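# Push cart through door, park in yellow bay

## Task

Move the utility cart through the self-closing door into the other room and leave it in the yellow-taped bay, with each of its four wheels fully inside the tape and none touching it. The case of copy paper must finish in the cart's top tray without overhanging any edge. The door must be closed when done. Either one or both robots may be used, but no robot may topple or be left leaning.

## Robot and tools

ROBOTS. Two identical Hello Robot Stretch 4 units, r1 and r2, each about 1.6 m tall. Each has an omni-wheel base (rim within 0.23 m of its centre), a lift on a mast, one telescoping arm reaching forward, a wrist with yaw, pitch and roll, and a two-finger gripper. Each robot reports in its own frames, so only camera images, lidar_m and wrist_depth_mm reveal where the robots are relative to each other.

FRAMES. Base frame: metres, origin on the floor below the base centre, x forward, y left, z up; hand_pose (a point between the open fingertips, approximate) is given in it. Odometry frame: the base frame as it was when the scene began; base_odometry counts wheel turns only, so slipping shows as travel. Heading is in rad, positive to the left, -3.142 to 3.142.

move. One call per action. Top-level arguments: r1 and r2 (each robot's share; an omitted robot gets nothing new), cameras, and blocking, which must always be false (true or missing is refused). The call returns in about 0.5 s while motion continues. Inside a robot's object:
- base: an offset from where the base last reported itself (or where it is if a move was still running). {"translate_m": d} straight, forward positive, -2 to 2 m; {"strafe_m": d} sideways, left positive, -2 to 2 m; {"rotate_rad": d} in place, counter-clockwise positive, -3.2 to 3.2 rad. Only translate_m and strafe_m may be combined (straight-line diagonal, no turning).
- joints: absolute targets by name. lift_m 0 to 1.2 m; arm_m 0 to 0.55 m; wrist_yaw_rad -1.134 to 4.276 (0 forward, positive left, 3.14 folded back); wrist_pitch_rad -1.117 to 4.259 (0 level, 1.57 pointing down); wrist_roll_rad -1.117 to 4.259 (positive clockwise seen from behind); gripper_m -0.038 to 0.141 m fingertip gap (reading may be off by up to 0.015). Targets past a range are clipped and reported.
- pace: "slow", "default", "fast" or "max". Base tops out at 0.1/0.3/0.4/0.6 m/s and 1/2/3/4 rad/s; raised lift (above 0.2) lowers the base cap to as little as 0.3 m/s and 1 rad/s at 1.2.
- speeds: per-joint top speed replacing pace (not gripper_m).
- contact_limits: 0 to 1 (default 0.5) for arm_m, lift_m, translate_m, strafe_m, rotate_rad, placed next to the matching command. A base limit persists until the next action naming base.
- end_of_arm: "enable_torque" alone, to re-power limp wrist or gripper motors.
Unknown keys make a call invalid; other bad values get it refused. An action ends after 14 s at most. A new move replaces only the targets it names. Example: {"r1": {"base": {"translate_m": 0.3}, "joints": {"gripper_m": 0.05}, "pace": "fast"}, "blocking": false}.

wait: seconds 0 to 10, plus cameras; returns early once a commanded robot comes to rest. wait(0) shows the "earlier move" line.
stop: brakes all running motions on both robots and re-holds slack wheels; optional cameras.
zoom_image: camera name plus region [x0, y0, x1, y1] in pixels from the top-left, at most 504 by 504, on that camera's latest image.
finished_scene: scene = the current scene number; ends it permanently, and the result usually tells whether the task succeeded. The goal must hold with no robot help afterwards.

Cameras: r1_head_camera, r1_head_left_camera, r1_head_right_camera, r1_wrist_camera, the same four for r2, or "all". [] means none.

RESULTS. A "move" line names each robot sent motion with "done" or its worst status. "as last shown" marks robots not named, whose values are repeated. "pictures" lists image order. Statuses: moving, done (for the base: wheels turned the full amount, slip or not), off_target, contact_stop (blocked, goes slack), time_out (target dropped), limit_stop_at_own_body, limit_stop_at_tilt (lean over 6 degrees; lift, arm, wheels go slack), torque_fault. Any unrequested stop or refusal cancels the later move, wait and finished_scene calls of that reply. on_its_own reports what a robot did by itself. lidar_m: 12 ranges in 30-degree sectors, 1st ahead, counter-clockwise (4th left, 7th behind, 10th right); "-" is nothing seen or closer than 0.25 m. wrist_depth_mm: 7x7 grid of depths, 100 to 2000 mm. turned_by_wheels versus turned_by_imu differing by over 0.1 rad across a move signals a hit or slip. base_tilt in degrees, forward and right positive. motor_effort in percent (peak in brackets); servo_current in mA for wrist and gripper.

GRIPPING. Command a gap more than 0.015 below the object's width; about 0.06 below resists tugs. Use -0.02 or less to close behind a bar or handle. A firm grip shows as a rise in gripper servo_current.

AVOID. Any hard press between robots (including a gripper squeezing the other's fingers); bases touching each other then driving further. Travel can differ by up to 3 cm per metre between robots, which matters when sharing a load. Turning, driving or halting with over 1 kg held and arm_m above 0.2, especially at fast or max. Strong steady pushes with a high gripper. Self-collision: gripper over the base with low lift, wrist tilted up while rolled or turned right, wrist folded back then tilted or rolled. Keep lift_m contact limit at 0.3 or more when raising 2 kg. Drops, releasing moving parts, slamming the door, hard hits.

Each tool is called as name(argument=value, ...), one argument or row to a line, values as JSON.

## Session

wait(
  seconds=0,
)

Scene clock: 0.00 s.
r1.base_odometry: x=+0.000 y=+0.000 heading=+0.000
r1.turned_by_wheels: +0.000
r1.turned_by_imu: +0.000
r1.base_tilt: forward=-1.6 right=+1.3
r1.lidar_m: 0.96 1.73 2.02 2.40 3.92 1.60 0.85 0.77 0.78 0.89 0.77 0.78
r1.base_status: not commanded
r1.joint_positions: lift_m=+0.124 arm_m=+0.000 wrist_yaw_rad=+3.194 wrist_pitch_rad=+0.002 wrist_roll_rad=+0.000 gripper_m=+0.056
r1.joint_status: not commanded
r1.measured_speeds: all 0
r1.motor_effort: lift_m=+19 arm_m=-4 wheel_0=-2 wheel_1=+1 wheel_2=+0
r1.servo_current: wrist_yaw_rad=59 wrist_pitch_rad=46 wrist_roll_rad=46 gripper_m=39
r1.hand_pose: x=-0.1216 y=+0.0722 z=+0.3019 quat_wxyz=(-0.026, -0.001, +0.000, +1.000) (m; r1's base frame)
r1.wrist_depth_mm: - 135 - - - - - / - 123 135 - - - - / - 121 191 - - - - / 110 136 194 - - - - / 137 - - - 1618 - - / 226 - 190 1098 188 1160 1118 / 224 163 750 798 768 768 759
r2.base_odometry: x=+0.000 y=+0.000 heading=+0.000
r2.turned_by_wheels: +0.000
r2.turned_by_imu: +0.000
r2.base_tilt: forward=-0.6 right=+0.1
r2.lidar_m: 1.29 1.32 1.58 2.33 2.36 2.78 1.41 1.41 2.77 2.39 2.42 1.48
r2.base_status: not commanded
r2.joint_positions: lift_m=+0.200 arm_m=+0.000 wrist_yaw_rad=+3.211 wrist_pitch_rad=+0.001 wrist_roll_rad=+0.000 gripper_m=+0.056
r2.joint_status: not commanded
r2.measured_speeds: all 0
r2.motor_effort: lift_m=+18 arm_m=-4 wheel_0=-1 wheel_1=+1 wheel_2=+1
r2.servo_current: wrist_yaw_rad=46 wrist_pitch_rad=39 wrist_roll_rad=52 gripper_m=52
r2.hand_pose: x=-0.1229 y=+0.0671 z=+0.3779 quat_wxyz=(-0.035, -0.001, +0.000, +0.999) (m; r2's base frame)
r2.wrist_depth_mm: - - 137 - - - - / - - 137 - - - - / - 109 138 - - - - / - 140 175 - - - - / 214 - - - - - - / 213 1281 196 1255 190 1336 1182 / 208 243 866 - - 854 878
pictures: r1_head_camera, r1_head_left_camera, r1_head_right_camera, r1_wrist_camera, r2_head_camera, r2_head_left_camera, r2_head_right_camera, r2_wrist_camera
Images, in order (width x height): r1_head_camera 420x560, r1_head_left_camera 420x672, r1_head_right_camera 420x672, r1_wrist_camera 616x392, r2_head_camera 420x560, r2_head_left_camera 420x672, r2_head_right_camera 420x672, r2_wrist_camera 616x392.

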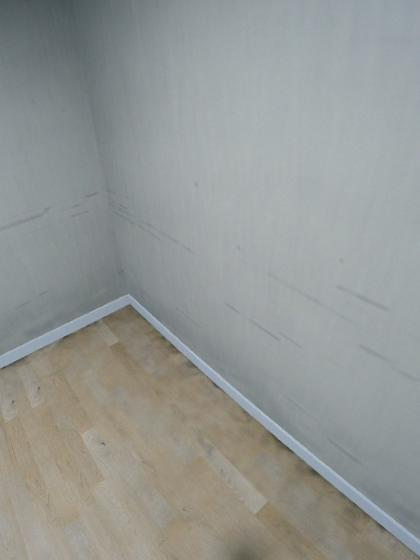

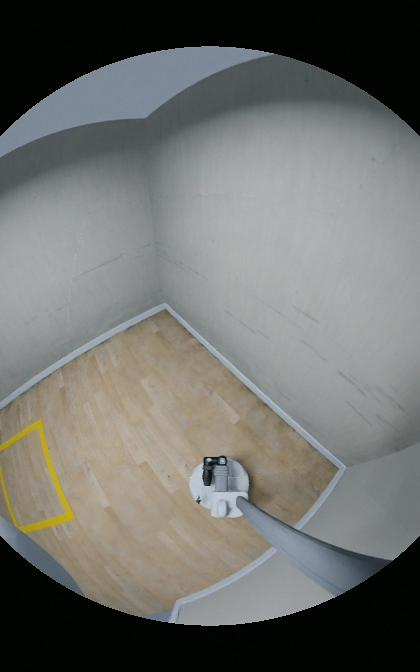

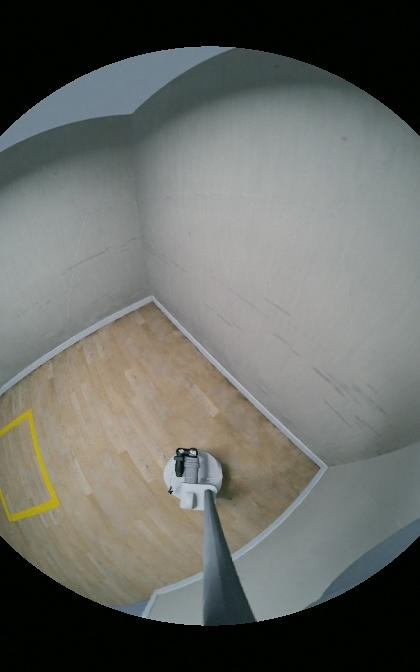

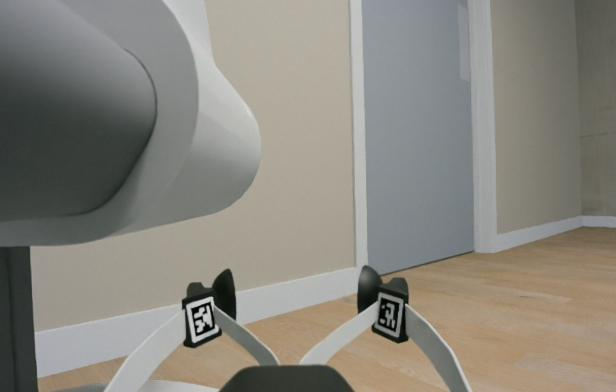

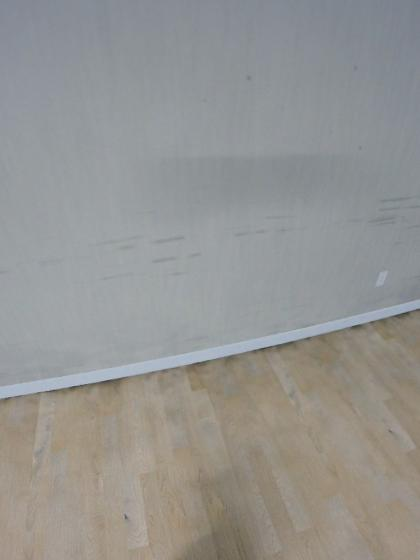

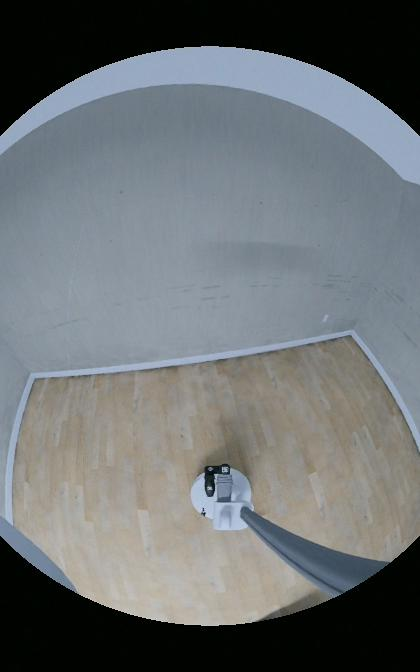

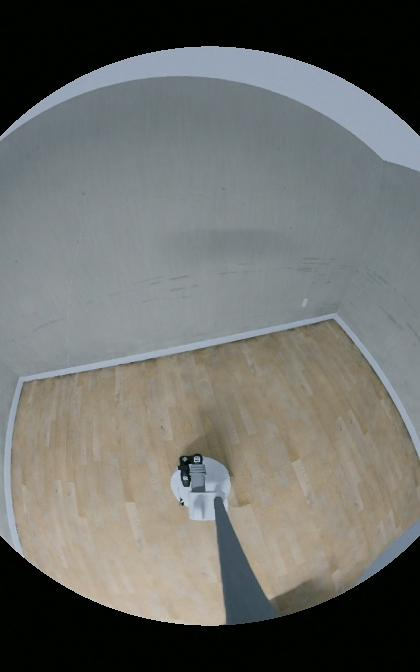

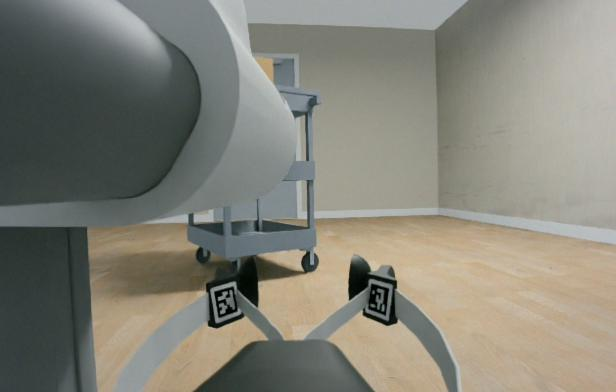

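move(
  r1={"base":{"rotate_rad":2.7},"joints":{"lift_m":0.75}},
  r2={"base":{"rotate_rad":3.1},"joints":{"lift_m":0.684}},
  blocking=false,
  cameras=[],
)

wait(
  seconds=2.5,
  cameras=[],
)

wait(
  seconds=2.5,
  cameras=["r1_head_camera","r1_head_left_camera","r2_head_camera","r2_head_right_camera","r2_head_left_camera"],
)

Scene clock: 20.70 s.
move: r1 moving; r2 moving
r1.base_odometry: x=+0.000 y=+0.000 heading=+0.253
r1.turned_by_wheels: +0.253
r1.turned_by_imu: +0.253
r1.base_tilt: forward=-1.6 right=+1.3
r1.lidar_m: 1.15 2.01 2.11 2.98 2.65 1.07 0.80 0.74 0.81 0.80 0.72 0.82
r1.base_status: rotate_rad moving
r1.joint_positions: lift_m=+0.162 arm_m=+0.000 wrist_yaw_rad=+3.194 wrist_pitch_rad=+0.002 wrist_roll_rad=+0.000 gripper_m=+0.056
r1.joint_status: lift_m moving
r1.measured_speeds: translate_m=+0.000 strafe_m=+0.000 rotate_rad=+0.974 lift_m=+0.146 arm_m=+0.000 wrist_yaw_rad=+0.000 wrist_pitch_rad=+0.000 wrist_roll_rad=+0.000
r1.motor_effort: lift_m=+24(27) arm_m=-4(4) wheel_0=-7(9) wheel_1=-6(7) wheel_2=-6(7)
r1.servo_current: wrist_yaw_rad=46(59) wrist_pitch_rad=39(52) wrist_roll_rad=33(65) gripper_m=39(46)
r1.hand_pose: x=-0.1216 y=+0.0722 z=+0.3395 quat_wxyz=(-0.026, -0.001, +0.000, +1.000) (m; r1's base frame)
r1.wrist_depth_mm: - 135 - - - - 1808 / - 123 135 - - - 1808 / - 121 192 - - - 1756 / 111 136 195 - - - 1808 / 137 - - - - - 1808 / 216 - 190 - 188 1229 1229 / 224 151 831 153 854 820 878
r2.base_odometry: x=+0.000 y=+0.000 heading=+0.252
r2.turned_by_wheels: +0.252
r2.turned_by_imu: +0.245
r2.base_tilt: forward=-0.7 right=+0.0
r2.lidar_m: 1.29 1.38 1.94 2.33 2.46 3.37 1.44 3.35 2.49 2.40 1.84 1.36
r2.base_status: rotate_rad moving
r2.joint_positions: lift_m=+0.238 arm_m=+0.000 wrist_yaw_rad=+3.211 wrist_pitch_rad=+0.001 wrist_roll_rad=+0.000 gripper_m=+0.056
r2.joint_status: lift_m moving
r2.measured_speeds: translate_m=+0.002 strafe_m=+0.000 rotate_rad=+0.977 lift_m=+0.146 arm_m=+0.000 wrist_yaw_rad=+0.000 wrist_pitch_rad=+0.000 wrist_roll_rad=+0.000
r2.motor_effort: lift_m=+23(25) arm_m=-4(4) wheel_0=-4(9) wheel_1=-10(10) wheel_2=-10(11)
r2.servo_current: wrist_yaw_rad=52(52) wrist_pitch_rad=46(46) wrist_roll_rad=52(65) gripper_m=46(52)
r2.hand_pose: x=-0.1229 y=+0.0671 z=+0.4157 quat_wxyz=(-0.035, -0.001, +0.000, +0.999) (m; r2's base frame)
r2.wrist_depth_mm: - - 137 - - - - / - - 137 1756 - - - / - 110 138 - - - - / - 140 176 - - - - / 215 - - - - - - / 213 1366 196 1430 190 1464 1281 / 210 242 1008 - - 976 946
pictures: none
No camera images: "cameras" was empty.

Scene clock: 23.10 s.
earlier move: r1 moving; r2 done
r1.base_odometry: x=+0.000 y=+0.000 heading=+2.699
r1.turned_by_wheels: +2.447
r1.turned_by_imu: +2.460
r1.base_tilt: forward=-1.6 right=+1.3
r1.lidar_m: 1.27 0.83 0.75 0.78 0.85 0.77 0.77 1.00 2.02 2.07 2.56 3.91
r1.base_status: done
r1.joint_positions: lift_m=+0.745 arm_m=+0.000 wrist_yaw_rad=+3.194 wrist_pitch_rad=+0.002 wrist_roll_rad=+0.000 gripper_m=+0.056
r1.joint_status: lift_m moving
r1.measured_speeds: translate_m=+0.000 strafe_m=+0.000 rotate_rad=+0.000 lift_m=+0.059 arm_m=+0.000 wrist_yaw_rad=+0.000 wrist_pitch_rad=+0.000 wrist_roll_rad=+0.000
r1.motor_effort: lift_m=+25(28) arm_m=-4(4) wheel_0=-4(10) wheel_1=-3(9) wheel_2=-2(8)
r1.servo_current: wrist_yaw_rad=59(65) wrist_pitch_rad=46(52) wrist_roll_rad=39(65) gripper_m=39(52)
r1.hand_pose: x=-0.1216 y=+0.0722 z=+0.9222 quat_wxyz=(-0.026, -0.001, +0.000, +1.000) (m; r1's base frame)
r1.wrist_depth_mm: - 135 - - - - - / - 122 135 - - - - / - 121 190 - - - - / 110 135 195 - - - - / 137 - - - - - - / 216 - 190 - 188 - - / - 141 - 137 - - -
r2.base_odometry: x=+0.000 y=+0.000 heading=+3.099
r2.turned_by_wheels: +2.847
r2.turned_by_imu: +2.772
r2.base_tilt: forward=-0.7 right=+0.1
r2.lidar_m: 1.45 1.39 2.88 2.41 2.38 1.56 1.31 1.31 1.50 2.35 2.35 2.67
r2.base_status: done
r2.joint_positions: lift_m=+0.684 arm_m=+0.000 wrist_yaw_rad=+3.211 wrist_pitch_rad=+0.001 wrist_roll_rad=+0.000 gripper_m=+0.056
r2.joint_status: all done
r2.measured_speeds: all 0
r2.motor_effort: lift_m=+21(26) arm_m=-4(4) wheel_0=-3(10) wheel_1=-2(10) wheel_2=-4(13)
r2.servo_current: wrist_yaw_rad=46(52) wrist_pitch_rad=46(46) wrist_roll_rad=52(65) gripper_m=46(52)
r2.hand_pose: x=-0.1228 y=+0.0671 z=+0.8616 quat_wxyz=(-0.035, -0.001, +0.000, +0.999) (m; r2's base frame)
r2.wrist_depth_mm: - - 137 - - - - / - 107 137 - - - - / - 113 138 234 - - - / - 140 164 - - - - / 214 - - - - - - / 213 - 189 - 187 - - / 211 122 - - - - -
wait: 2.40 of 2.5 s (r2 has come to rest)
pictures: none
No camera images: "cameras" was empty.

Scene clock: 23.57 s.
earlier move: r1 done
r1.base_odometry: x=+0.000 y=+0.000 heading=+2.699
r1.turned_by_wheels: +0.000
r1.turned_by_imu: +0.000
r1.base_tilt: forward=-1.6 right=+1.3
r1.lidar_m: 1.28 0.82 0.74 0.75 0.84 0.76 0.78 0.97 2.01 2.06 2.53 3.91
r1.base_status: done
r1.joint_positions: lift_m=+0.750 arm_m=+0.000 wrist_yaw_rad=+3.194 wrist_pitch_rad=+0.002 wrist_roll_rad=+0.000 gripper_m=+0.056
r1.joint_status: all done
r1.measured_speeds: all 0
r1.motor_effort: lift_m=+24(28) arm_m=-4(4) wheel_0=-4(10) wheel_1=-3(9) wheel_2=-2(8)
r1.servo_current: wrist_yaw_rad=65(65) wrist_pitch_rad=46(52) wrist_roll_rad=59(65) gripper_m=46(52)
r1.hand_pose: x=-0.1216 y=+0.0722 z=+0.9271 quat_wxyz=(-0.026, -0.001, +0.000, +1.000) (m; r1's base frame)
r1.wrist_depth_mm: - 135 - - - - - / - 122 145 - - - - / - 121 190 - - - - / 110 136 193 - - - - / 137 - - - - - - / 215 - 191 - 187 - - / - 140 - 136 - - -
r2.base_odometry: x=+0.000 y=+0.000 heading=+3.099
r2.turned_by_wheels: +0.000
r2.turned_by_imu: +0.000
r2.base_tilt: forward=-0.7 right=+0.1
r2.lidar_m: 1.47 1.42 2.86 2.40 2.41 1.58 1.31 1.31 1.52 2.34 2.34 2.67
r2.base_status: done
r2.joint_positions: lift_m=+0.684 arm_m=+0.000 wrist_yaw_rad=+3.211 wrist_pitch_rad=+0.001 wrist_roll_rad=+0.000 gripper_m=+0.056
r2.joint_status: all done
r2.measured_speeds: all 0
r2.motor_effort: lift_m=+21(26) arm_m=-4(4) wheel_0=-3(10) wheel_1=-2(10) wheel_2=-4(13)
r2.servo_current: wrist_yaw_rad=52(52) wrist_pitch_rad=39(46) wrist_roll_rad=46(65) gripper_m=52(59)
r2.hand_pose: x=-0.1228 y=+0.0671 z=+0.8616 quat_wxyz=(-0.035, -0.001, +0.000, +0.999) (m; r2's base frame)
r2.wrist_depth_mm: - - 137 - - - - / - 107 137 - - - - / - 113 138 234 - - - / - 140 164 - - - - / 215 - - - - - - / 213 - 189 - 188 - - / 211 123 - - - - -
wait: 0.47 of 2.5 s (r1 has come to rest)
pictures: r1_head_camera, r1_head_left_camera, r2_head_camera, r2_head_left_camera, r2_head_right_camera
Images, in order (width x height): r1_head_camera 420x560, r1_head_left_camera 420x672, r2_head_camera 420x560, r2_head_left_camera 420x672, r2_head_right_camera 420x672.

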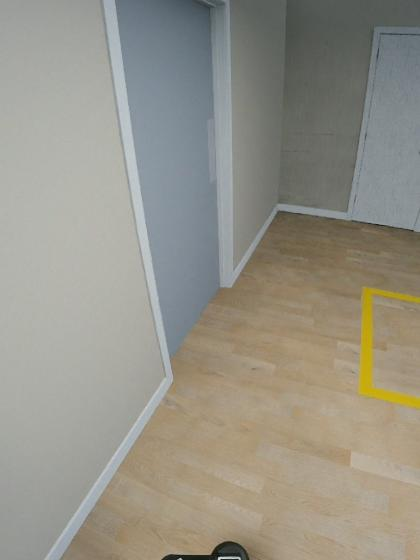

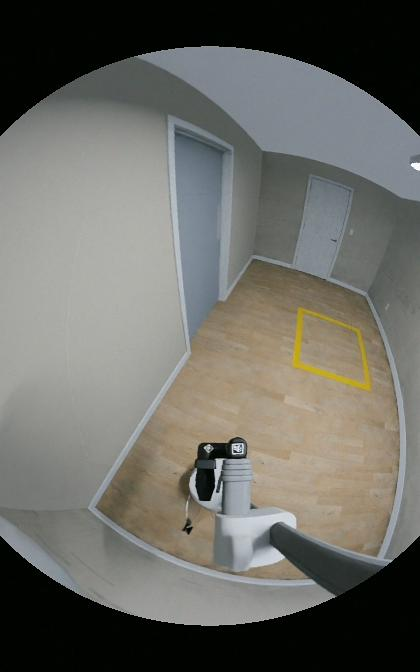

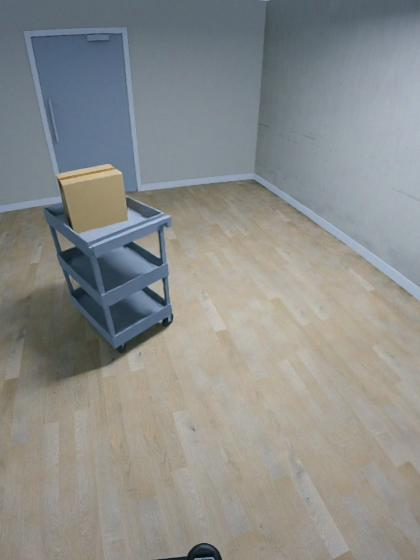

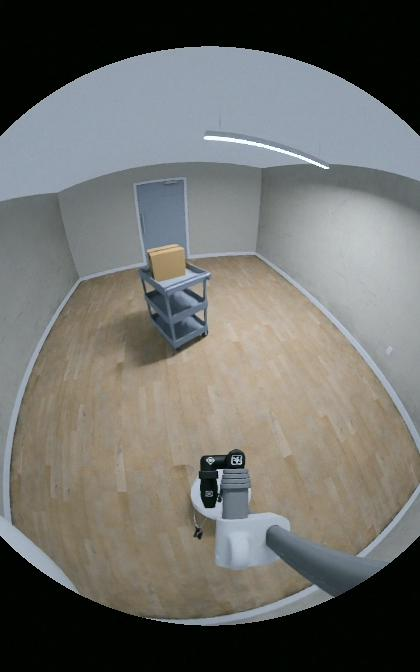

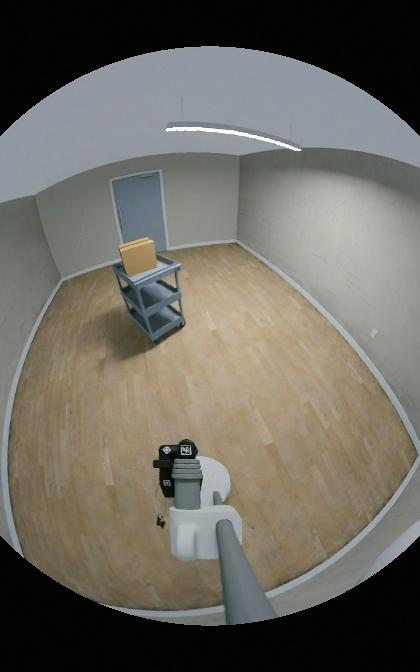

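zoom_image(
  camera="r2_head_camera",
  region=[0, 0, 260, 360],
)

Scaled by 1.400 from the camera's 420x560 image, which has a finer 1200x1600 frame.

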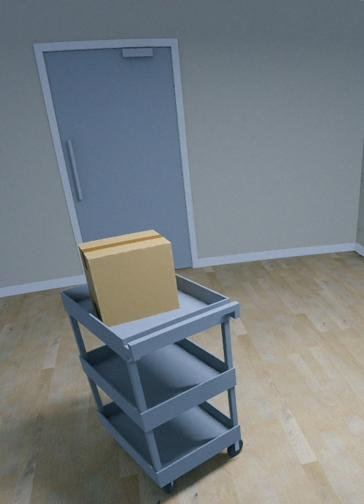

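move(
  r1={"base":{"translate_m":1.39,"strafe_m":-0.71}},
  r2={"base":{"translate_m":1.95,"strafe_m":-0.44},"pace":"fast"},
  blocking=false,
  cameras=[],
)

wait(
  seconds=6.4,
  cameras=[],
)

wait(
  seconds=4,
  cameras=[],
)

move(
  r1={"base":{"rotate_rad":1.19},"joints":{"lift_m":0.684}},
  r2={"base":{"rotate_rad":0.3}},
  blocking=false,
  cameras=[],
)

wait(
  seconds=2.5,
  cameras=["r2_head_camera","r2_head_left_camera","r1_head_camera"],
)

Scene clock: 99.57 s.
move: r1 moving; r2 moving
r1.base_odometry: x=-0.021 y=+0.028 heading=+2.700
r1.turned_by_wheels: +0.000
r1.turned_by_imu: +0.000
r1.base_tilt: forward=-1.6 right=+1.2
r1.lidar_m: 1.46 0.84 0.73 0.77 0.88 0.79 0.81 1.03 2.04 2.04 2.57 3.90
r1.base_status: translate_m moving; strafe_m moving
r1.joint_positions: lift_m=+0.750 arm_m=+0.000 wrist_yaw_rad=+3.194 wrist_pitch_rad=+0.002 wrist_roll_rad=+0.000 gripper_m=+0.056
r1.joint_status: not commanded
r1.measured_speeds: translate_m=+0.121 strafe_m=-0.063 rotate_rad=-0.001 lift_m=+0.000 arm_m=+0.000 wrist_yaw_rad=+0.000 wrist_pitch_rad=+0.000 wrist_roll_rad=+0.000
r1.motor_effort: lift_m=+24(24) arm_m=-4(4) wheel_0=+6(11) wheel_1=+0(4) wheel_2=-7(9)
r1.servo_current: wrist_yaw_rad=46(59) wrist_pitch_rad=39(46) wrist_roll_rad=52(72) gripper_m=46(46)
r1.hand_pose: x=-0.1216 y=+0.0722 z=+0.9271 quat_wxyz=(-0.026, -0.001, +0.000, +1.000) (m; r1's base frame)
r1.wrist_depth_mm: - 135 - - - - - / - 122 145 - - - - / - 121 190 - - - - / 110 136 194 - - - - / 137 - - - - - - / 216 - 190 - 187 - - / - 141 - 137 - - -
r2.base_odometry: x=-0.047 y=+0.013 heading=+3.099
r2.turned_by_wheels: +0.000
r2.turned_by_imu: +0.001
r2.base_tilt: forward=-0.8 right=+0.0
r2.lidar_m: 1.44 1.34 2.90 2.42 2.44 1.63 1.37 1.33 1.57 2.33 2.31 2.66
r2.base_status: translate_m moving; strafe_m moving
r2.joint_positions: lift_m=+0.684 arm_m=+0.000 wrist_yaw_rad=+3.211 wrist_pitch_rad=+0.001 wrist_roll_rad=+0.000 gripper_m=+0.056
r2.joint_status: not commanded
r2.measured_speeds: translate_m=+0.182 strafe_m=-0.042 rotate_rad=-0.004 lift_m=+0.000 arm_m=+0.000 wrist_yaw_rad=+0.000 wrist_pitch_rad=+0.000 wrist_roll_rad=+0.000
r2.motor_effort: lift_m=+21(21) arm_m=-4(4) wheel_0=+7(11) wheel_1=+5(8) wheel_2=-15(15)
r2.servo_current: wrist_yaw_rad=46(52) wrist_pitch_rad=39(46) wrist_roll_rad=46(59) gripper_m=46(52)
r2.hand_pose: x=-0.1228 y=+0.0671 z=+0.8616 quat_wxyz=(-0.035, -0.001, +0.000, +0.999) (m; r2's base frame)
r2.wrist_depth_mm: - - 137 - - - - / - - 137 - - - - / - 109 138 229 - - - / - 140 162 - - - - / 214 - - - - - - / 212 - 189 - 188 - - / 208 123 - - - - -
pictures: none
No camera images: "cameras" was empty.

Scene clock: 105.40 s.
earlier move: r1 moving; r2 done
r1.base_odometry: x=-0.953 y=+1.236 heading=+2.700
r1.turned_by_wheels: +0.000
r1.turned_by_imu: -0.003
r1.base_tilt: forward=-1.6 right=+1.3
r1.lidar_m: 1.56 1.05 0.98 1.00 1.17 2.30 2.34 2.09 1.89 1.91 2.37 2.37
r1.base_status: translate_m moving; strafe_m moving
r1.joint_positions: lift_m=+0.750 arm_m=+0.000 wrist_yaw_rad=+3.194 wrist_pitch_rad=+0.002 wrist_roll_rad=+0.000 gripper_m=+0.056
r1.joint_status: not commanded
r1.measured_speeds: all 0
r1.motor_effort: lift_m=+24(24) arm_m=-4(4) wheel_0=+1(11) wheel_1=+2(6) wheel_2=+0(10)
r1.servo_current: wrist_yaw_rad=46(78) wrist_pitch_rad=33(52) wrist_roll_rad=46(72) gripper_m=39(52)
r1.hand_pose: x=-0.1216 y=+0.0722 z=+0.9272 quat_wxyz=(-0.026, -0.001, +0.000, +1.000) (m; r1's base frame)
r1.wrist_depth_mm: - 135 - - - - - / - 123 146 - - - - / - 121 192 - - - - / 111 136 206 - - - - / 216 - - - - - - / - - 194 - 187 - - / - - - 153 - 1921 -
r2.base_odometry: x=-1.930 y=+0.522 heading=+3.099
r2.turned_by_wheels: +0.000
r2.turned_by_imu: +0.003
r2.base_tilt: forward=-0.7 right=+0.1
r2.lidar_m: 2.64 2.75 3.16 0.71 0.65 3.62 3.05 2.89 1.60 1.35 1.36 1.59
r2.base_status: done
r2.joint_positions: lift_m=+0.684 arm_m=+0.000 wrist_yaw_rad=+3.211 wrist_pitch_rad=+0.001 wrist_roll_rad=+0.000 gripper_m=+0.056
r2.joint_status: not commanded
r2.measured_speeds: all 0
r2.motor_effort: lift_m=+21(21) arm_m=-4(4) wheel_0=+1(14) wheel_1=+2(8) wheel_2=-1(17)
r2.servo_current: wrist_yaw_rad=39(65) wrist_pitch_rad=33(52) wrist_roll_rad=52(59) gripper_m=46(59)
r2.hand_pose: x=-0.1228 y=+0.0671 z=+0.8616 quat_wxyz=(-0.035, -0.001, +0.000, +0.999) (m; r2's base frame)
r2.wrist_depth_mm: - - 137 - - - - / - - 137 - - - - / - 110 139 - - - - / - 140 177 - - - - / 214 - - - - - - / 213 - 196 - 191 - - / 211 244 - - - 1921 1921
wait: 5.83 of 6.4 s (r2 has come to rest)
pictures: none
No camera images: "cameras" was empty.

Scene clock: 105.63 s.
earlier move: r1 done
r1.base_odometry: x=-0.953 y=+1.236 heading=+2.700
r1.turned_by_wheels: +0.000
r1.turned_by_imu: +0.000
r1.base_tilt: forward=-1.6 right=+1.3
r1.lidar_m: 1.56 1.06 0.97 0.96 1.14 2.31 2.35 2.07 1.89 1.91 2.34 2.36
r1.base_status: done
r1.joint_positions: lift_m=+0.750 arm_m=+0.000 wrist_yaw_rad=+3.194 wrist_pitch_rad=+0.002 wrist_roll_rad=+0.000 gripper_m=+0.056
r1.joint_status: not commanded
r1.measured_speeds: all 0
r1.motor_effort: lift_m=+24(24) arm_m=-4(4) wheel_0=+1(11) wheel_1=+1(6) wheel_2=+1(10)
r1.servo_current: wrist_yaw_rad=59(78) wrist_pitch_rad=46(52) wrist_roll_rad=59(72) gripper_m=39(52)
r1.hand_pose: x=-0.1216 y=+0.0722 z=+0.9272 quat_wxyz=(-0.026, -0.001, +0.000, +1.000) (m; r1's base frame)
r1.wrist_depth_mm: - 135 - - - - - / - 123 147 - - - - / - 121 192 - - - - / 111 136 206 - - - - / 216 - - - - - - / - - 193 - 187 - - / - - - 153 - 1983 -
r2.base_odometry: x=-1.930 y=+0.522 heading=+3.099
r2.turned_by_wheels: +0.000
r2.turned_by_imu: +0.000
r2.base_tilt: forward=-0.7 right=+0.0
r2.lidar_m: 2.66 2.73 3.17 0.72 0.65 3.59 3.05 2.90 1.62 1.34 1.35 1.56
r2.base_status: done
r2.joint_positions: lift_m=+0.684 arm_m=+0.000 wrist_yaw_rad=+3.211 wrist_pitch_rad=+0.001 wrist_roll_rad=+0.000 gripper_m=+0.056
r2.joint_status: not commanded
r2.measured_speeds: all 0
r2.motor_effort: lift_m=+21(21) arm_m=-4(4) wheel_0=+2(14) wheel_1=+2(8) wheel_2=+0(17)
r2.servo_current: wrist_yaw_rad=46(65) wrist_pitch_rad=33(52) wrist_roll_rad=33(59) gripper_m=46(59)
r2.hand_pose: x=-0.1228 y=+0.0671 z=+0.8616 quat_wxyz=(-0.035, -0.001, +0.000, +0.999) (m; r2's base frame)
r2.wrist_depth_mm: - - 137 - - - - / - - 137 - - - - / - 110 139 - - - - / - 140 177 - - - - / 216 - - - - - - / 213 - 197 - 192 - - / 211 244 - - - 1863 1808
wait: 0.23 of 4 s (r1 has come to rest)
pictures: none
No camera images: "cameras" was empty.

Scene clock: 106.13 s.
move: r1 moving; r2 moving
r1.base_odometry: x=-0.953 y=+1.236 heading=+2.952
r1.turned_by_wheels: +0.252
r1.turned_by_imu: +0.253
r1.base_tilt: forward=-1.6 right=+1.2
r1.lidar_m: 1.19 0.99 0.98 1.02 1.46 2.32 2.44 1.91 1.87 2.05 2.42 2.38
r1.base_status: rotate_rad moving
r1.joint_positions: lift_m=+0.713 arm_m=+0.000 wrist_yaw_rad=+3.194 wrist_pitch_rad=+0.002 wrist_roll_rad=+0.000 gripper_m=+0.056
r1.joint_status: lift_m moving
r1.measured_speeds: translate_m=+0.001 strafe_m=+0.000 rotate_rad=+0.973 lift_m=-0.137 arm_m=+0.000 wrist_yaw_rad=+0.000 wrist_pitch_rad=+0.000 wrist_roll_rad=+0.000
r1.motor_effort: lift_m=+10(22) arm_m=-4(4) wheel_0=-8(9) wheel_1=-8(8) wheel_2=-6(7)
r1.servo_current: wrist_yaw_rad=39(59) wrist_pitch_rad=39(52) wrist_roll_rad=52(59) gripper_m=39(46)
r1.hand_pose: x=-0.1216 y=+0.0722 z=+0.8904 quat_wxyz=(-0.026, -0.001, +0.000, +1.000) (m; r1's base frame)
r1.wrist_depth_mm: - 135 - - - - - / - 123 146 - - - - / - 121 191 - - - - / 110 135 206 - - - - / 137 - - - - - - / 216 - 193 - 188 - - / - 163 - 153 - 1921 -
r2.base_odometry: x=-1.930 y=+0.522 heading=-2.958
r2.turned_by_wheels: +0.226
r2.turned_by_imu: +0.220
r2.base_tilt: forward=-0.7 right=+0.1
r2.lidar_m: 2.75 2.85 0.89 0.64 0.64 3.25 3.05 2.09 1.45 1.36 1.40 1.85
r2.base_status: rotate_rad moving
r2.joint_positions: lift_m=+0.684 arm_m=+0.000 wrist_yaw_rad=+3.211 wrist_pitch_rad=+0.001 wrist_roll_rad=+0.000 gripper_m=+0.056
r2.joint_status: not commanded
r2.measured_speeds: translate_m=+0.001 strafe_m=-0.002 rotate_rad=+0.575 lift_m=+0.000 arm_m=+0.000 wrist_yaw_rad=+0.000 wrist_pitch_rad=+0.000 wrist_roll_rad=+0.000
r2.motor_effort: lift_m=+21(21) arm_m=-4(5) wheel_0=-3(10) wheel_1=-4(10) wheel_2=-6(10)
r2.servo_current: wrist_yaw_rad=46(52) wrist_pitch_rad=33(46) wrist_roll_rad=39(52) gripper_m=46(52)
r2.hand_pose: x=-0.1228 y=+0.0671 z=+0.8616 quat_wxyz=(-0.035, -0.001, +0.000, +0.999) (m; r2's base frame)
r2.wrist_depth_mm: - - 137 - - - - / - 107 137 - - - - / - 113 138 - - - - / - 140 178 - - - - / 215 - - - - - - / 213 - 196 - 191 - - / 211 245 - - - 1863 1863
pictures: none
No camera images: "cameras" was empty.

Scene clock: 106.70 s.
earlier move: r1 moving; r2 done
r1.base_odometry: x=-0.953 y=+1.236 heading=-2.617
r1.turned_by_wheels: +0.714
r1.turned_by_imu: +0.718
r1.base_tilt: forward=-1.6 right=+1.3
r1.lidar_m: 0.98 0.98 1.12 1.95 2.32 2.14 1.86 1.87 2.24 2.37 1.77 1.06
r1.base_status: rotate_rad moving
r1.joint_positions: lift_m=+0.684 arm_m=+0.000 wrist_yaw_rad=+3.194 wrist_pitch_rad=+0.002 wrist_roll_rad=+0.000 gripper_m=+0.056
r1.joint_status: lift_m moving
r1.measured_speeds: translate_m=+0.000 strafe_m=-0.001 rotate_rad=+0.980 lift_m=+0.000 arm_m=+0.000 wrist_yaw_rad=+0.000 wrist_pitch_rad=+0.000 wrist_roll_rad=+0.000
r1.motor_effort: lift_m=+14(22) arm_m=-4(4) wheel_0=-2(9) wheel_1=-3(9) wheel_2=-2(8)
r1.servo_current: wrist_yaw_rad=52(65) wrist_pitch_rad=39(52) wrist_roll_rad=59(59) gripper_m=39(46)
r1.hand_pose: x=-0.1216 y=+0.0722 z=+0.8621 quat_wxyz=(-0.026, -0.001, +0.000, +1.000) (m; r1's base frame)
r1.wrist_depth_mm: - 135 - - - - - / - 123 146 - - - - / - 121 192 - - - - / 111 135 204 - - - - / 137 - - - - - - / 216 - 191 - 187 - - / - 151 1756 153 - 1808 -
r2.base_odometry: x=-1.930 y=+0.522 heading=-2.885
r2.turned_by_wheels: +0.073
r2.turned_by_imu: +0.072
r2.base_tilt: forward=-0.6 right=+0.0
r2.lidar_m: 2.75 2.88 0.83 0.62 0.84 3.20 3.09 1.95 1.44 1.36 1.43 1.98
r2.base_status: done
r2.joint_positions: lift_m=+0.684 arm_m=+0.000 wrist_yaw_rad=+3.211 wrist_pitch_rad=+0.001 wrist_roll_rad=+0.000 gripper_m=+0.056
r2.joint_status: not commanded
r2.measured_speeds: all 0
r2.motor_effort: lift_m=+21(21) arm_m=-4(5) wheel_0=-3(10) wheel_1=-4(10) wheel_2=-4(10)
r2.servo_current: wrist_yaw_rad=59(59) wrist_pitch_rad=46(46) wrist_roll_rad=46(59) gripper_m=52(52)
r2.hand_pose: x=-0.1228 y=+0.0671 z=+0.8616 quat_wxyz=(-0.035, -0.001, +0.000, +0.999) (m; r2's base frame)
r2.wrist_depth_mm: - - 137 - - - - / - 107 137 - - - - / - 113 138 - - - - / - 140 178 - - - - / 216 - - - - - - / 213 - 196 - 191 - - / 211 245 - - - 1863 1863
wait: 0.57 of 2.5 s (r2 has come to rest)
pictures: r1_head_camera, r2_head_camera, r2_head_left_camera
Images, in order (width x height): r1_head_camera 420x560, r2_head_camera 420x560, r2_head_left_camera 420x672.

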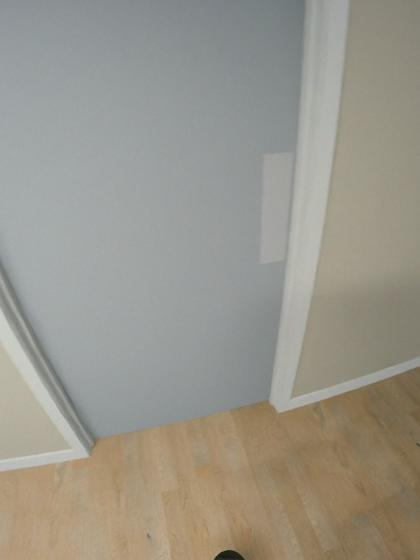

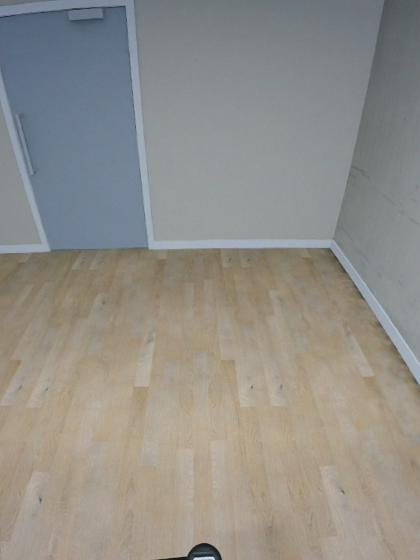

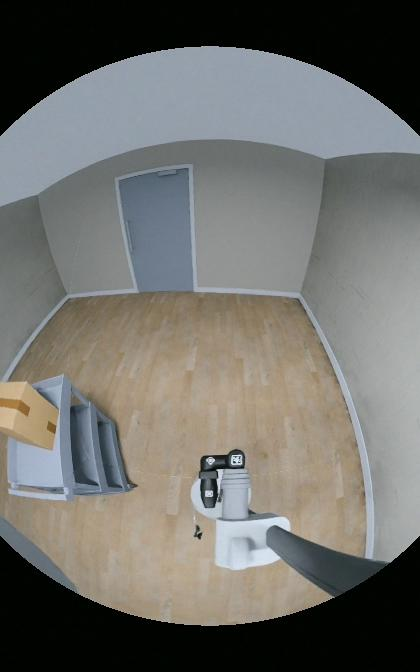

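move(
  r2={"base":{"translate_m":0.9},"joints":{"wrist_yaw_rad":-0.5,"gripper_m":0.1,"lift_m":0.8},"pace":"fast"},
  r1={"joints":{"wrist_yaw_rad":0,"gripper_m":0.09,"wrist_roll_rad":1.57}},
  blocking=false,
  cameras=[],
)

wait(
  seconds=5,
  cameras=[],
)

move(
  r2={"base":{"translate_m":0.84,"strafe_m":1.34}},
  blocking=false,
  cameras=[],
)

wait(
  seconds=8,
  cameras=[],
)

move(
  r2={"base":{"rotate_rad":0.55}},
  blocking=false,
  cameras=[],
)

wait(
  seconds=3,
  cameras=["r2_head_camera","r2_wrist_camera","r1_head_camera","r2_head_left_camera"],
)

Scene clock: 122.57 s.
earlier move: r1 done
move: r1 moving; r2 moving
r1.base_odometry: x=-0.953 y=+1.236 heading=-2.394
r1.turned_by_wheels: +0.223
r1.turned_by_imu: +0.224
r1.base_tilt: forward=-1.6 right=+1.3
r1.lidar_m: 0.98 1.01 1.27 2.31 2.39 1.96 1.86 1.95 2.50 2.38 1.31 1.03
r1.base_status: done
r1.joint_positions: lift_m=+0.684 arm_m=+0.000 wrist_yaw_rad=+2.607 wrist_pitch_rad=+0.002 wrist_roll_rad=+0.582 gripper_m=+0.074
r1.joint_status: wrist_yaw_rad moving; wrist_roll_rad moving; gripper_m moving; the others done
r1.measured_speeds: translate_m=+0.000 strafe_m=+0.000 rotate_rad=+0.000 lift_m=+0.000 arm_m=+0.000 wrist_yaw_rad=-1.821 wrist_pitch_rad=+0.000 wrist_roll_rad=+1.820
r1.motor_effort: lift_m=+13(13) arm_m=-3(4) wheel_0=-3(3) wheel_1=-2(2) wheel_2=-2(2)
r1.servo_current: wrist_yaw_rad=91(117) wrist_pitch_rad=46(52) wrist_roll_rad=78(98) gripper_m=65(72)
r1.hand_pose: x=-0.0328 y=+0.2221 z=+0.8621 quat_wxyz=(+0.253, +0.075, +0.277, +0.924) (m; r1's base frame)
r1.wrist_depth_mm: - - - - - - - / - - - - - - - / - - - - - - - / - - - - - - - / - - - - - - 1808 / - - 196 - 193 1708 1430 / - 145 - 143 1808 1430 1229
r2.base_odometry: x=-1.976 y=+0.510 heading=-2.884
r2.turned_by_wheels: +0.000
r2.turned_by_imu: +0.001
r2.base_tilt: forward=-0.7 right=+0.1
r2.lidar_m: 2.68 2.82 0.86 0.65 0.65 3.25 3.13 1.94 1.42 1.37 1.42 1.99
r2.base_status: translate_m moving
r2.joint_positions: lift_m=+0.747 arm_m=+0.000 wrist_yaw_rad=+2.603 wrist_pitch_rad=+0.001 wrist_roll_rad=+0.000 gripper_m=+0.075
r2.joint_status: lift_m moving; wrist_yaw_rad moving; gripper_m moving
r2.measured_speeds: translate_m=+0.184 strafe_m=-0.002 rotate_rad=-0.003 lift_m=+0.234 arm_m=+0.000 wrist_yaw_rad=-1.726 wrist_pitch_rad=+0.000 wrist_roll_rad=+0.000
r2.motor_effort: lift_m=+23(25) arm_m=-4(4) wheel_0=+7(13) wheel_1=+8(9) wheel_2=-14(15)
r2.servo_current: wrist_yaw_rad=78(150) wrist_pitch_rad=33(46) wrist_roll_rad=46(52) gripper_m=91(91)
r2.hand_pose: x=-0.0317 y=+0.2230 z=+0.9247 quat_wxyz=(+0.266, -0.001, +0.000, +0.964) (m; r2's base frame)
r2.wrist_depth_mm: - - - - - - - / - - - - - - - / 236 - - - - - - / - - - - - - - / - - - - - - - / - - 191 - 195 - - / - 1983 1921 - - 1863 1921
pictures: none
No camera images: "cameras" was empty.

Scene clock: 124.47 s.
earlier move: r1 done; r2 moving
r1.base_odometry: x=-0.953 y=+1.236 heading=-2.394
r1.turned_by_wheels: +0.000
r1.turned_by_imu: +0.000
r1.base_tilt: forward=-1.6 right=+1.3
r1.lidar_m: 0.96 1.00 1.30 2.31 2.41 1.96 1.85 1.97 2.49 2.39 1.34 1.03
r1.base_status: done
r1.joint_positions: lift_m=+0.684 arm_m=+0.000 wrist_yaw_rad=+0.003 wrist_pitch_rad=+0.002 wrist_roll_rad=+1.568 gripper_m=+0.090
r1.joint_status: all done
r1.measured_speeds: all 0
r1.motor_effort: lift_m=+13(13) arm_m=-3(4) wheel_0=-2(3) wheel_1=-2(2) wheel_2=-2(2)
r1.servo_current: wrist_yaw_rad=46(117) wrist_pitch_rad=39(52) wrist_roll_rad=59(117) gripper_m=39(72)
r1.hand_pose: x=+0.4595 y=-0.0867 z=+0.8621 quat_wxyz=(+0.708, +0.706, +0.002, +0.000) (m; r1's base frame)
r1.wrist_depth_mm: - 788 798 - - - - / 778 778 788 - - - - / - - - - - - - / - - - - - - - / - - - - - - - / - - 196 - 187 - - / - 139 - 139 - - -
r2.base_odometry: x=-2.651 y=+0.332 heading=-2.884
r2.turned_by_wheels: +0.000
r2.turned_by_imu: +0.001
r2.base_tilt: forward=-0.7 right=+0.1
r2.lidar_m: 2.00 2.10 2.95 3.37 0.94 1.01 3.91 1.96 1.40 1.36 1.43 1.98
r2.base_status: translate_m moving
r2.joint_positions: lift_m=+0.800 arm_m=+0.000 wrist_yaw_rad=-0.496 wrist_pitch_rad=+0.001 wrist_roll_rad=+0.000 gripper_m=+0.100
r2.joint_status: lift_m moving; wrist_yaw_rad moving; the others done
r2.measured_speeds: translate_m=+0.348 strafe_m=+0.001 rotate_rad=-0.001 lift_m=+0.000 arm_m=+0.000 wrist_yaw_rad=-0.031 wrist_pitch_rad=+0.000 wrist_roll_rad=+0.000
r2.motor_effort: lift_m=+20(25) arm_m=-4(4) wheel_0=+8(13) wheel_1=+3(9) wheel_2=-3(16)
r2.servo_current: wrist_yaw_rad=72(150) wrist_pitch_rad=39(46) wrist_roll_rad=39(59) gripper_m=52(98)
r2.hand_pose: x=+0.3829 y=-0.2142 z=+0.9777 quat_wxyz=(+0.969, +0.000, +0.001, -0.246) (m; r2's base frame)
r2.wrist_depth_mm: - - - - - - - / - - - - - - - / - - - - - - - / - - - - - - - / - - - - - - - / - - 187 - 195 - - / - - - - - - -
wait: 1.90 of 5 s (r1 has come to rest)
pictures: none
No camera images: "cameras" was empty.

Scene clock: 124.97 s.
earlier move: r2 replaced
move: r2 moving
r1: as last shown
r1.lidar_m: 0.97 1.00 1.29 2.32 2.41 1.97 1.84 1.97 2.50 2.38 1.35 1.02
r1.servo_current: wrist_yaw_rad=59(59) wrist_pitch_rad=52(52) wrist_roll_rad=52(59) gripper_m=33(46)
r1.wrist_depth_mm: - 788 798 - - - - / 788 798 778 - - - - / - - - - - - - / - - - - - - - / - - - - - - - / - - 196 - 187 - - / - 139 - 139 - - -
r2.base_odometry: x=-2.767 y=+0.274 heading=-2.884
r2.turned_by_wheels: +0.000
r2.turned_by_imu: +0.000
r2.base_tilt: forward=-0.7 right=+0.1
r2.lidar_m: 1.89 1.95 2.73 3.34 0.97 1.05 4.06 2.00 1.45 1.38 1.46 1.95
r2.base_status: earlier translate_m replaced; translate_m moving; strafe_m moving
r2.joint_positions: lift_m=+0.800 arm_m=+0.000 wrist_yaw_rad=-0.497 wrist_pitch_rad=+0.001 wrist_roll_rad=+0.000 gripper_m=+0.100
r2.joint_status: all done
r2.measured_speeds: translate_m=+0.173 strafe_m=+0.101 rotate_rad=-0.007 lift_m=+0.000 arm_m=+0.000 wrist_yaw_rad=-0.001 wrist_pitch_rad=+0.000 wrist_roll_rad=+0.000
r2.motor_effort: lift_m=+21(21) arm_m=-4(4) wheel_0=-4(4) wheel_1=+7(8) wheel_2=-2(4)
r2.servo_current: wrist_yaw_rad=33(59) wrist_pitch_rad=39(46) wrist_roll_rad=52(59) gripper_m=52(52)
r2.hand_pose: x=+0.3828 y=-0.2143 z=+0.9777 quat_wxyz=(+0.969, +0.000, +0.001, -0.246) (m; r2's base frame)
r2.wrist_depth_mm: - - - - - - - / - - - - - - - / - - - - - - - / - - - - - - - / - - - - - - - / - - 187 162 195 - - / - - - - - - -
pictures: none
No camera images: "cameras" was empty.

Scene clock: 131.23 s.
earlier move: r2 done
r1.base_odometry: x=-0.953 y=+1.236 heading=-2.394
r1.turned_by_wheels: +0.000
r1.turned_by_imu: +0.000
r1.base_tilt: forward=-1.6 right=+1.3
r1.lidar_m: 0.98 1.02 1.27 2.31 2.40 1.96 1.85 1.96 2.49 2.39 1.32 1.05
r1.base_status: not commanded
r1.joint_positions: lift_m=+0.684 arm_m=+0.000 wrist_yaw_rad=+0.003 wrist_pitch_rad=+0.002 wrist_roll_rad=+1.568 gripper_m=+0.090
r1.joint_status: not commanded
r1.measured_speeds: all 0
r1.motor_effort: lift_m=+13(13) arm_m=-4(4) wheel_0=-2(3) wheel_1=-2(2) wheel_2=-2(2)
r1.servo_current: wrist_yaw_rad=46(72) wrist_pitch_rad=46(52) wrist_roll_rad=52(78) gripper_m=39(52)
r1.hand_pose: x=+0.4595 y=-0.0867 z=+0.8621 quat_wxyz=(+0.708, +0.706, +0.002, +0.000) (m; r1's base frame)
r1.wrist_depth_mm: - 778 788 - - - - / 788 788 788 - - - - / - - - - - - - / - - - - - - - / - - - - - - - / - - 195 - 187 - - / - 139 - 139 - - -
r2.base_odometry: x=-3.123 y=-1.177 heading=-2.884
r2.turned_by_wheels: +0.000
r2.turned_by_imu: +0.003
r2.base_tilt: forward=-0.7 right=+0.1
r2.lidar_m: 1.12 1.25 1.75 2.02 2.14 2.92 1.19 1.17 2.80 2.70 1.67 1.21
r2.base_status: done
r2.joint_positions: lift_m=+0.800 arm_m=+0.000 wrist_yaw_rad=-0.497 wrist_pitch_rad=+0.001 wrist_roll_rad=+0.000 gripper_m=+0.100
r2.joint_status: all done
r2.measured_speeds: all 0
r2.motor_effort: lift_m=+21(21) arm_m=-4(4) wheel_0=-3(13) wheel_1=+2(12) wheel_2=+0(9)
r2.servo_current: wrist_yaw_rad=46(65) wrist_pitch_rad=39(52) wrist_roll_rad=46(59) gripper_m=52(59)
r2.hand_pose: x=+0.3827 y=-0.2144 z=+0.9777 quat_wxyz=(+0.969, +0.000, +0.001, -0.246) (m; r2's base frame)
r2.wrist_depth_mm: - - - - - - - / - - - - - - - / - - - - - - - / 778 - - - - - - / 788 - - - - - - / - - 188 - 185 - - / - - - - - - -
wait: 6.27 of 8 s (r2 has come to rest)
pictures: none
No camera images: "cameras" was empty.

Scene clock: 131.73 s.
move: r2 moving
r1: as last shown
r1.lidar_m: 0.98 1.00 1.29 2.30 2.42 1.96 1.84 1.96 2.50 2.38 1.34 1.03
r1.motor_effort: lift_m=+13(13) arm_m=-3(4) wheel_0=-2(3) wheel_1=-2(2) wheel_2=-2(2)
r1.servo_current: wrist_yaw_rad=39(59) wrist_pitch_rad=39(46) wrist_roll_rad=52(65) gripper_m=39(46)
r1.wrist_depth_mm: - 788 798 - - - - / 778 788 788 - - - - / - - - - - - - / - - - - - - - / - - - - - - - / - - 196 - 188 - - / - 139 - 140 - - -
r2.base_odometry: x=-3.123 y=-1.177 heading=-2.632
r2.turned_by_wheels: +0.252
r2.turned_by_imu: +0.245
r2.base_tilt: forward=-0.6 right=+0.0
r2.lidar_m: 1.11 1.43 2.04 2.03 2.37 4.10 1.18 3.16 2.71 2.41 1.40 1.19
r2.base_status: rotate_rad moving
r2.joint_positions: lift_m=+0.800 arm_m=+0.000 wrist_yaw_rad=-0.497 wrist_pitch_rad=+0.001 wrist_roll_rad=+0.000 gripper_m=+0.100
r2.joint_status: not commanded
r2.measured_speeds: translate_m=+0.000 strafe_m=+0.000 rotate_rad=+0.971 lift_m=+0.000 arm_m=+0.000 wrist_yaw_rad=+0.000 wrist_pitch_rad=+0.000 wrist_roll_rad=+0.000
r2.motor_effort: lift_m=+21(21) arm_m=-4(4) wheel_0=-10(10) wheel_1=-9(10) wheel_2=-10(11)
r2.servo_current: wrist_yaw_rad=46(52) wrist_pitch_rad=39(46) wrist_roll_rad=46(65) gripper_m=52(52)
r2.hand_pose: x=+0.3827 y=-0.2144 z=+0.9777 quat_wxyz=(+0.969, +0.000, +0.001, -0.246) (m; r2's base frame)
r2.wrist_depth_mm: - - - - - - - / - - - - - - - / - - - - - - - / - - - - - - - / - 931 - - - - - / - 917 187 - 186 - - / - - - - - - -
pictures: none
No camera images: "cameras" was empty.

Scene clock: 132.57 s.
earlier move: r2 done
r1.base_odometry: x=-0.953 y=+1.236 heading=-2.394
r1.turned_by_wheels: +0.000
r1.turned_by_imu: +0.000
r1.base_tilt: forward=-1.6 right=+1.3
r1.lidar_m: 0.98 1.01 1.30 2.32 2.37 1.97 1.86 1.98 2.51 2.39 1.35 1.03
r1.base_status: not commanded
r1.joint_positions: lift_m=+0.684 arm_m=+0.000 wrist_yaw_rad=+0.003 wrist_pitch_rad=+0.002 wrist_roll_rad=+1.568 gripper_m=+0.090
r1.joint_status: not commanded
r1.measured_speeds: all 0
r1.motor_effort: lift_m=+13(13) arm_m=-3(4) wheel_0=-2(3) wheel_1=-2(2) wheel_2=-2(2)
r1.servo_current: wrist_yaw_rad=39(65) wrist_pitch_rad=33(52) wrist_roll_rad=52(65) gripper_m=39(46)
r1.hand_pose: x=+0.4595 y=-0.0867 z=+0.8621 quat_wxyz=(+0.708, +0.706, +0.002, +0.000) (m; r1's base frame)
r1.wrist_depth_mm: - 788 798 - - - - / 788 788 778 - - - - / - - - - - - - / - - - - - - - / - - - - - - - / - - 196 - 187 - - / - 139 - 140 - - -
r2.base_odometry: x=-3.123 y=-1.177 heading=-2.336
r2.turned_by_wheels: +0.297
r2.turned_by_imu: +0.289
r2.base_tilt: forward=-0.7 right=+0.1
r2.lidar_m: 1.27 1.80 2.03 2.14 3.01 1.18 1.18 2.80 2.71 1.66 1.23 1.14
r2.base_status: done
r2.joint_positions: lift_m=+0.800 arm_m=+0.000 wrist_yaw_rad=-0.497 wrist_pitch_rad=+0.001 wrist_roll_rad=+0.000 gripper_m=+0.100
r2.joint_status: not commanded
r2.measured_speeds: all 0
r2.motor_effort: lift_m=+21(21) arm_m=-4(4) wheel_0=-4(12) wheel_1=-4(10) wheel_2=-5(11)
r2.servo_current: wrist_yaw_rad=59(59) wrist_pitch_rad=39(46) wrist_roll_rad=39(65) gripper_m=46(52)
r2.hand_pose: x=+0.3827 y=-0.2144 z=+0.9777 quat_wxyz=(+0.969, +0.000, +0.001, -0.246) (m; r2's base frame)
r2.wrist_depth_mm: - - - - - - - / - - - - - - - / - - - 991 - - - / - - - 991 - - - / - - - 1008 - - - / - - 188 - 185 - - / - - - - - - -
wait: 0.83 of 3 s (r2 has come to rest)
pictures: r1_head_camera, r2_head_camera, r2_head_left_camera, r2_wrist_camera
Images, in order (width x height): r1_head_camera 420x560, r2_head_camera 420x560, r2_head_left_camera 420x672, r2_wrist_camera 616x392.

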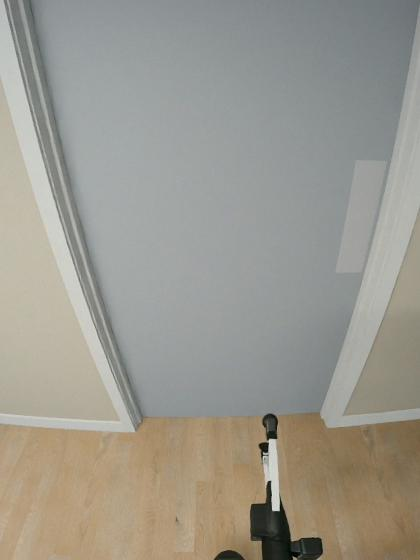

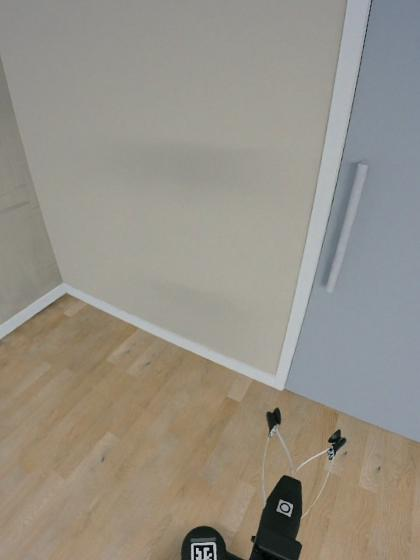

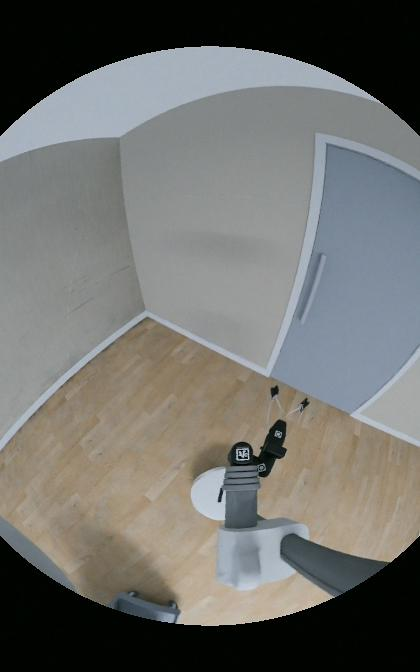

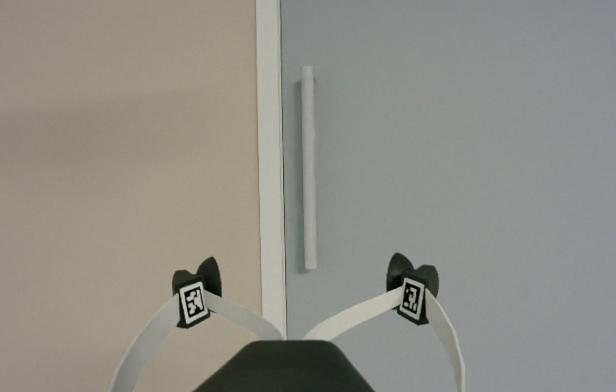

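move(
  r2={"base":{"translate_m":0.544,"strafe_m":-0.307}},
  blocking=false,
  cameras=[],
)

wait(
  seconds=5,
  cameras=["r2_wrist_camera","r2_head_camera"],
)

Scene clock: 146.60 s.
move: r2 moving
r1: as last shown
r1.lidar_m: 0.98 1.02 1.30 2.32 2.39 1.94 1.85 1.94 2.51 2.38 1.34 1.02
r1.servo_current: wrist_yaw_rad=72(72) wrist_pitch_rad=46(46) wrist_roll_rad=46(65) gripper_m=52(52)
r1.wrist_depth_mm: - 788 798 - - - - / 788 788 778 - - - - / - - - - - - - / - - - - - - - / - - - - - - - / - - 196 - 187 - - / - 139 - 139 - - -
r2.base_odometry: x=-3.158 y=-1.188 heading=-2.336
r2.turned_by_wheels: +0.000
r2.turned_by_imu: +0.000
r2.base_tilt: forward=-0.7 right=+0.0
r2.lidar_m: 1.21 1.73 2.01 2.12 3.04 1.23 1.22 2.81 2.70 1.58 1.20 1.07
r2.base_status: translate_m moving; strafe_m moving
r2.joint_positions: lift_m=+0.800 arm_m=+0.000 wrist_yaw_rad=-0.497 wrist_pitch_rad=+0.001 wrist_roll_rad=+0.000 gripper_m=+0.100
r2.joint_status: not commanded
r2.measured_speeds: translate_m=+0.120 strafe_m=-0.069 rotate_rad=-0.007 lift_m=+0.000 arm_m=+0.000 wrist_yaw_rad=+0.000 wrist_pitch_rad=+0.000 wrist_roll_rad=+0.000
r2.motor_effort: lift_m=+21(21) arm_m=-4(4) wheel_0=+6(11) wheel_1=+3(4) wheel_2=-12(14)
r2.servo_current: wrist_yaw_rad=52(52) wrist_pitch_rad=39(46) wrist_roll_rad=52(52) gripper_m=59(59)
r2.hand_pose: x=+0.3827 y=-0.2144 z=+0.9777 quat_wxyz=(+0.969, +0.000, +0.001, -0.246) (m; r2's base frame)
r2.wrist_depth_mm: - - - - - - - / - - - - - - - / - - - - - - - / - - - - - - - / - - - - - - - / - - 188 - 185 - - / - - - - - - -
pictures: none
No camera images: "cameras" was empty.

Scene clock: 149.50 s.
earlier move: r2 done
r1.base_odometry: x=-0.953 y=+1.236 heading=-2.394
r1.turned_by_wheels: +0.000
r1.turned_by_imu: +0.000
r1.base_tilt: forward=-1.6 right=+1.3
r1.lidar_m: 0.97 1.00 1.30 2.31 2.39 1.94 1.85 1.96 2.48 2.39 1.35 1.02
r1.base_status: not commanded
r1.joint_positions: lift_m=+0.684 arm_m=+0.000 wrist_yaw_rad=+0.003 wrist_pitch_rad=+0.002 wrist_roll_rad=+1.568 gripper_m=+0.090
r1.joint_status: not commanded
r1.measured_speeds: all 0
r1.motor_effort: lift_m=+13(13) arm_m=-3(4) wheel_0=-2(3) wheel_1=-2(2) wheel_2=-2(2)
r1.servo_current: wrist_yaw_rad=46(72) wrist_pitch_rad=33(52) wrist_roll_rad=52(65) gripper_m=46(52)
r1.hand_pose: x=+0.4595 y=-0.0867 z=+0.8621 quat_wxyz=(+0.708, +0.706, +0.002, +0.000) (m; r1's base frame)
r1.wrist_depth_mm: - 788 788 - - - - / 798 788 788 - - - - / - - - - - - - / - - - - - - - / - - - - - - - / - - 195 - 187 - - / - 139 - 140 - - -
r2.base_odometry: x=-3.721 y=-1.357 heading=-2.335
r2.turned_by_wheels: +0.000
r2.turned_by_imu: +0.001
r2.base_tilt: forward=-0.7 right=+0.1
r2.lidar_m: 0.56 0.88 2.01 2.12 2.95 1.81 2.33 2.84 2.02 0.79 0.59 0.49
r2.base_status: done
r2.joint_positions: lift_m=+0.800 arm_m=+0.000 wrist_yaw_rad=-0.497 wrist_pitch_rad=+0.001 wrist_roll_rad=+0.000 gripper_m=+0.100
r2.joint_status: not commanded
r2.measured_speeds: all 0
r2.motor_effort: lift_m=+20(21) arm_m=-4(4) wheel_0=+0(13) wheel_1=+4(6) wheel_2=-2(14)
r2.servo_current: wrist_yaw_rad=39(59) wrist_pitch_rad=39(46) wrist_roll_rad=39(65) gripper_m=52(59)
r2.hand_pose: x=+0.3827 y=-0.2144 z=+0.9777 quat_wxyz=(+0.969, +0.000, +0.001, -0.246) (m; r2's base frame)
r2.wrist_depth_mm: 394 384 373 364 357 347 342 / 399 387 373 366 359 351 343 / 397 389 377 368 362 353 347 / 402 392 379 373 364 355 351 / 404 394 373 373 364 357 349 / 407 394 196 370 195 359 353 / 407 397 377 - 368 364 351
wait: 2.90 of 5 s (r2 has come to rest)
pictures: r2_head_camera, r2_wrist_camera
Images, in order (width x height): r2_head_camera 420x560, r2_wrist_camera 616x392.

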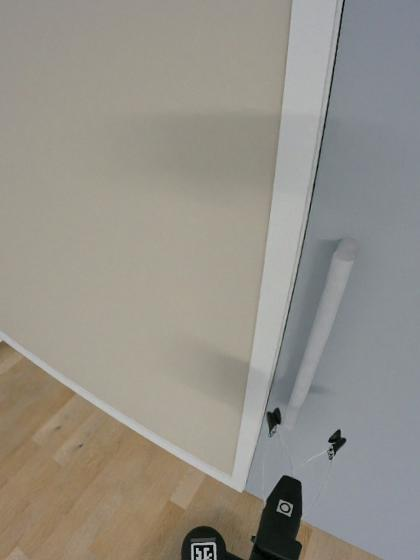

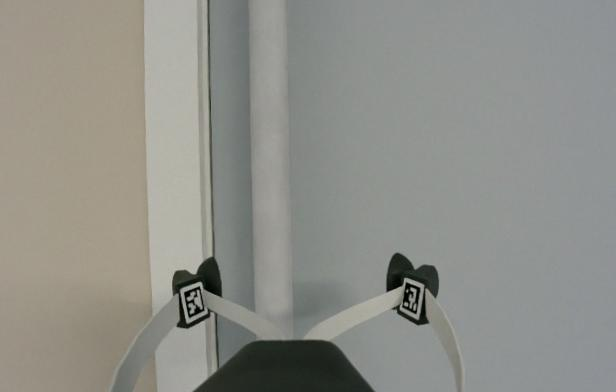

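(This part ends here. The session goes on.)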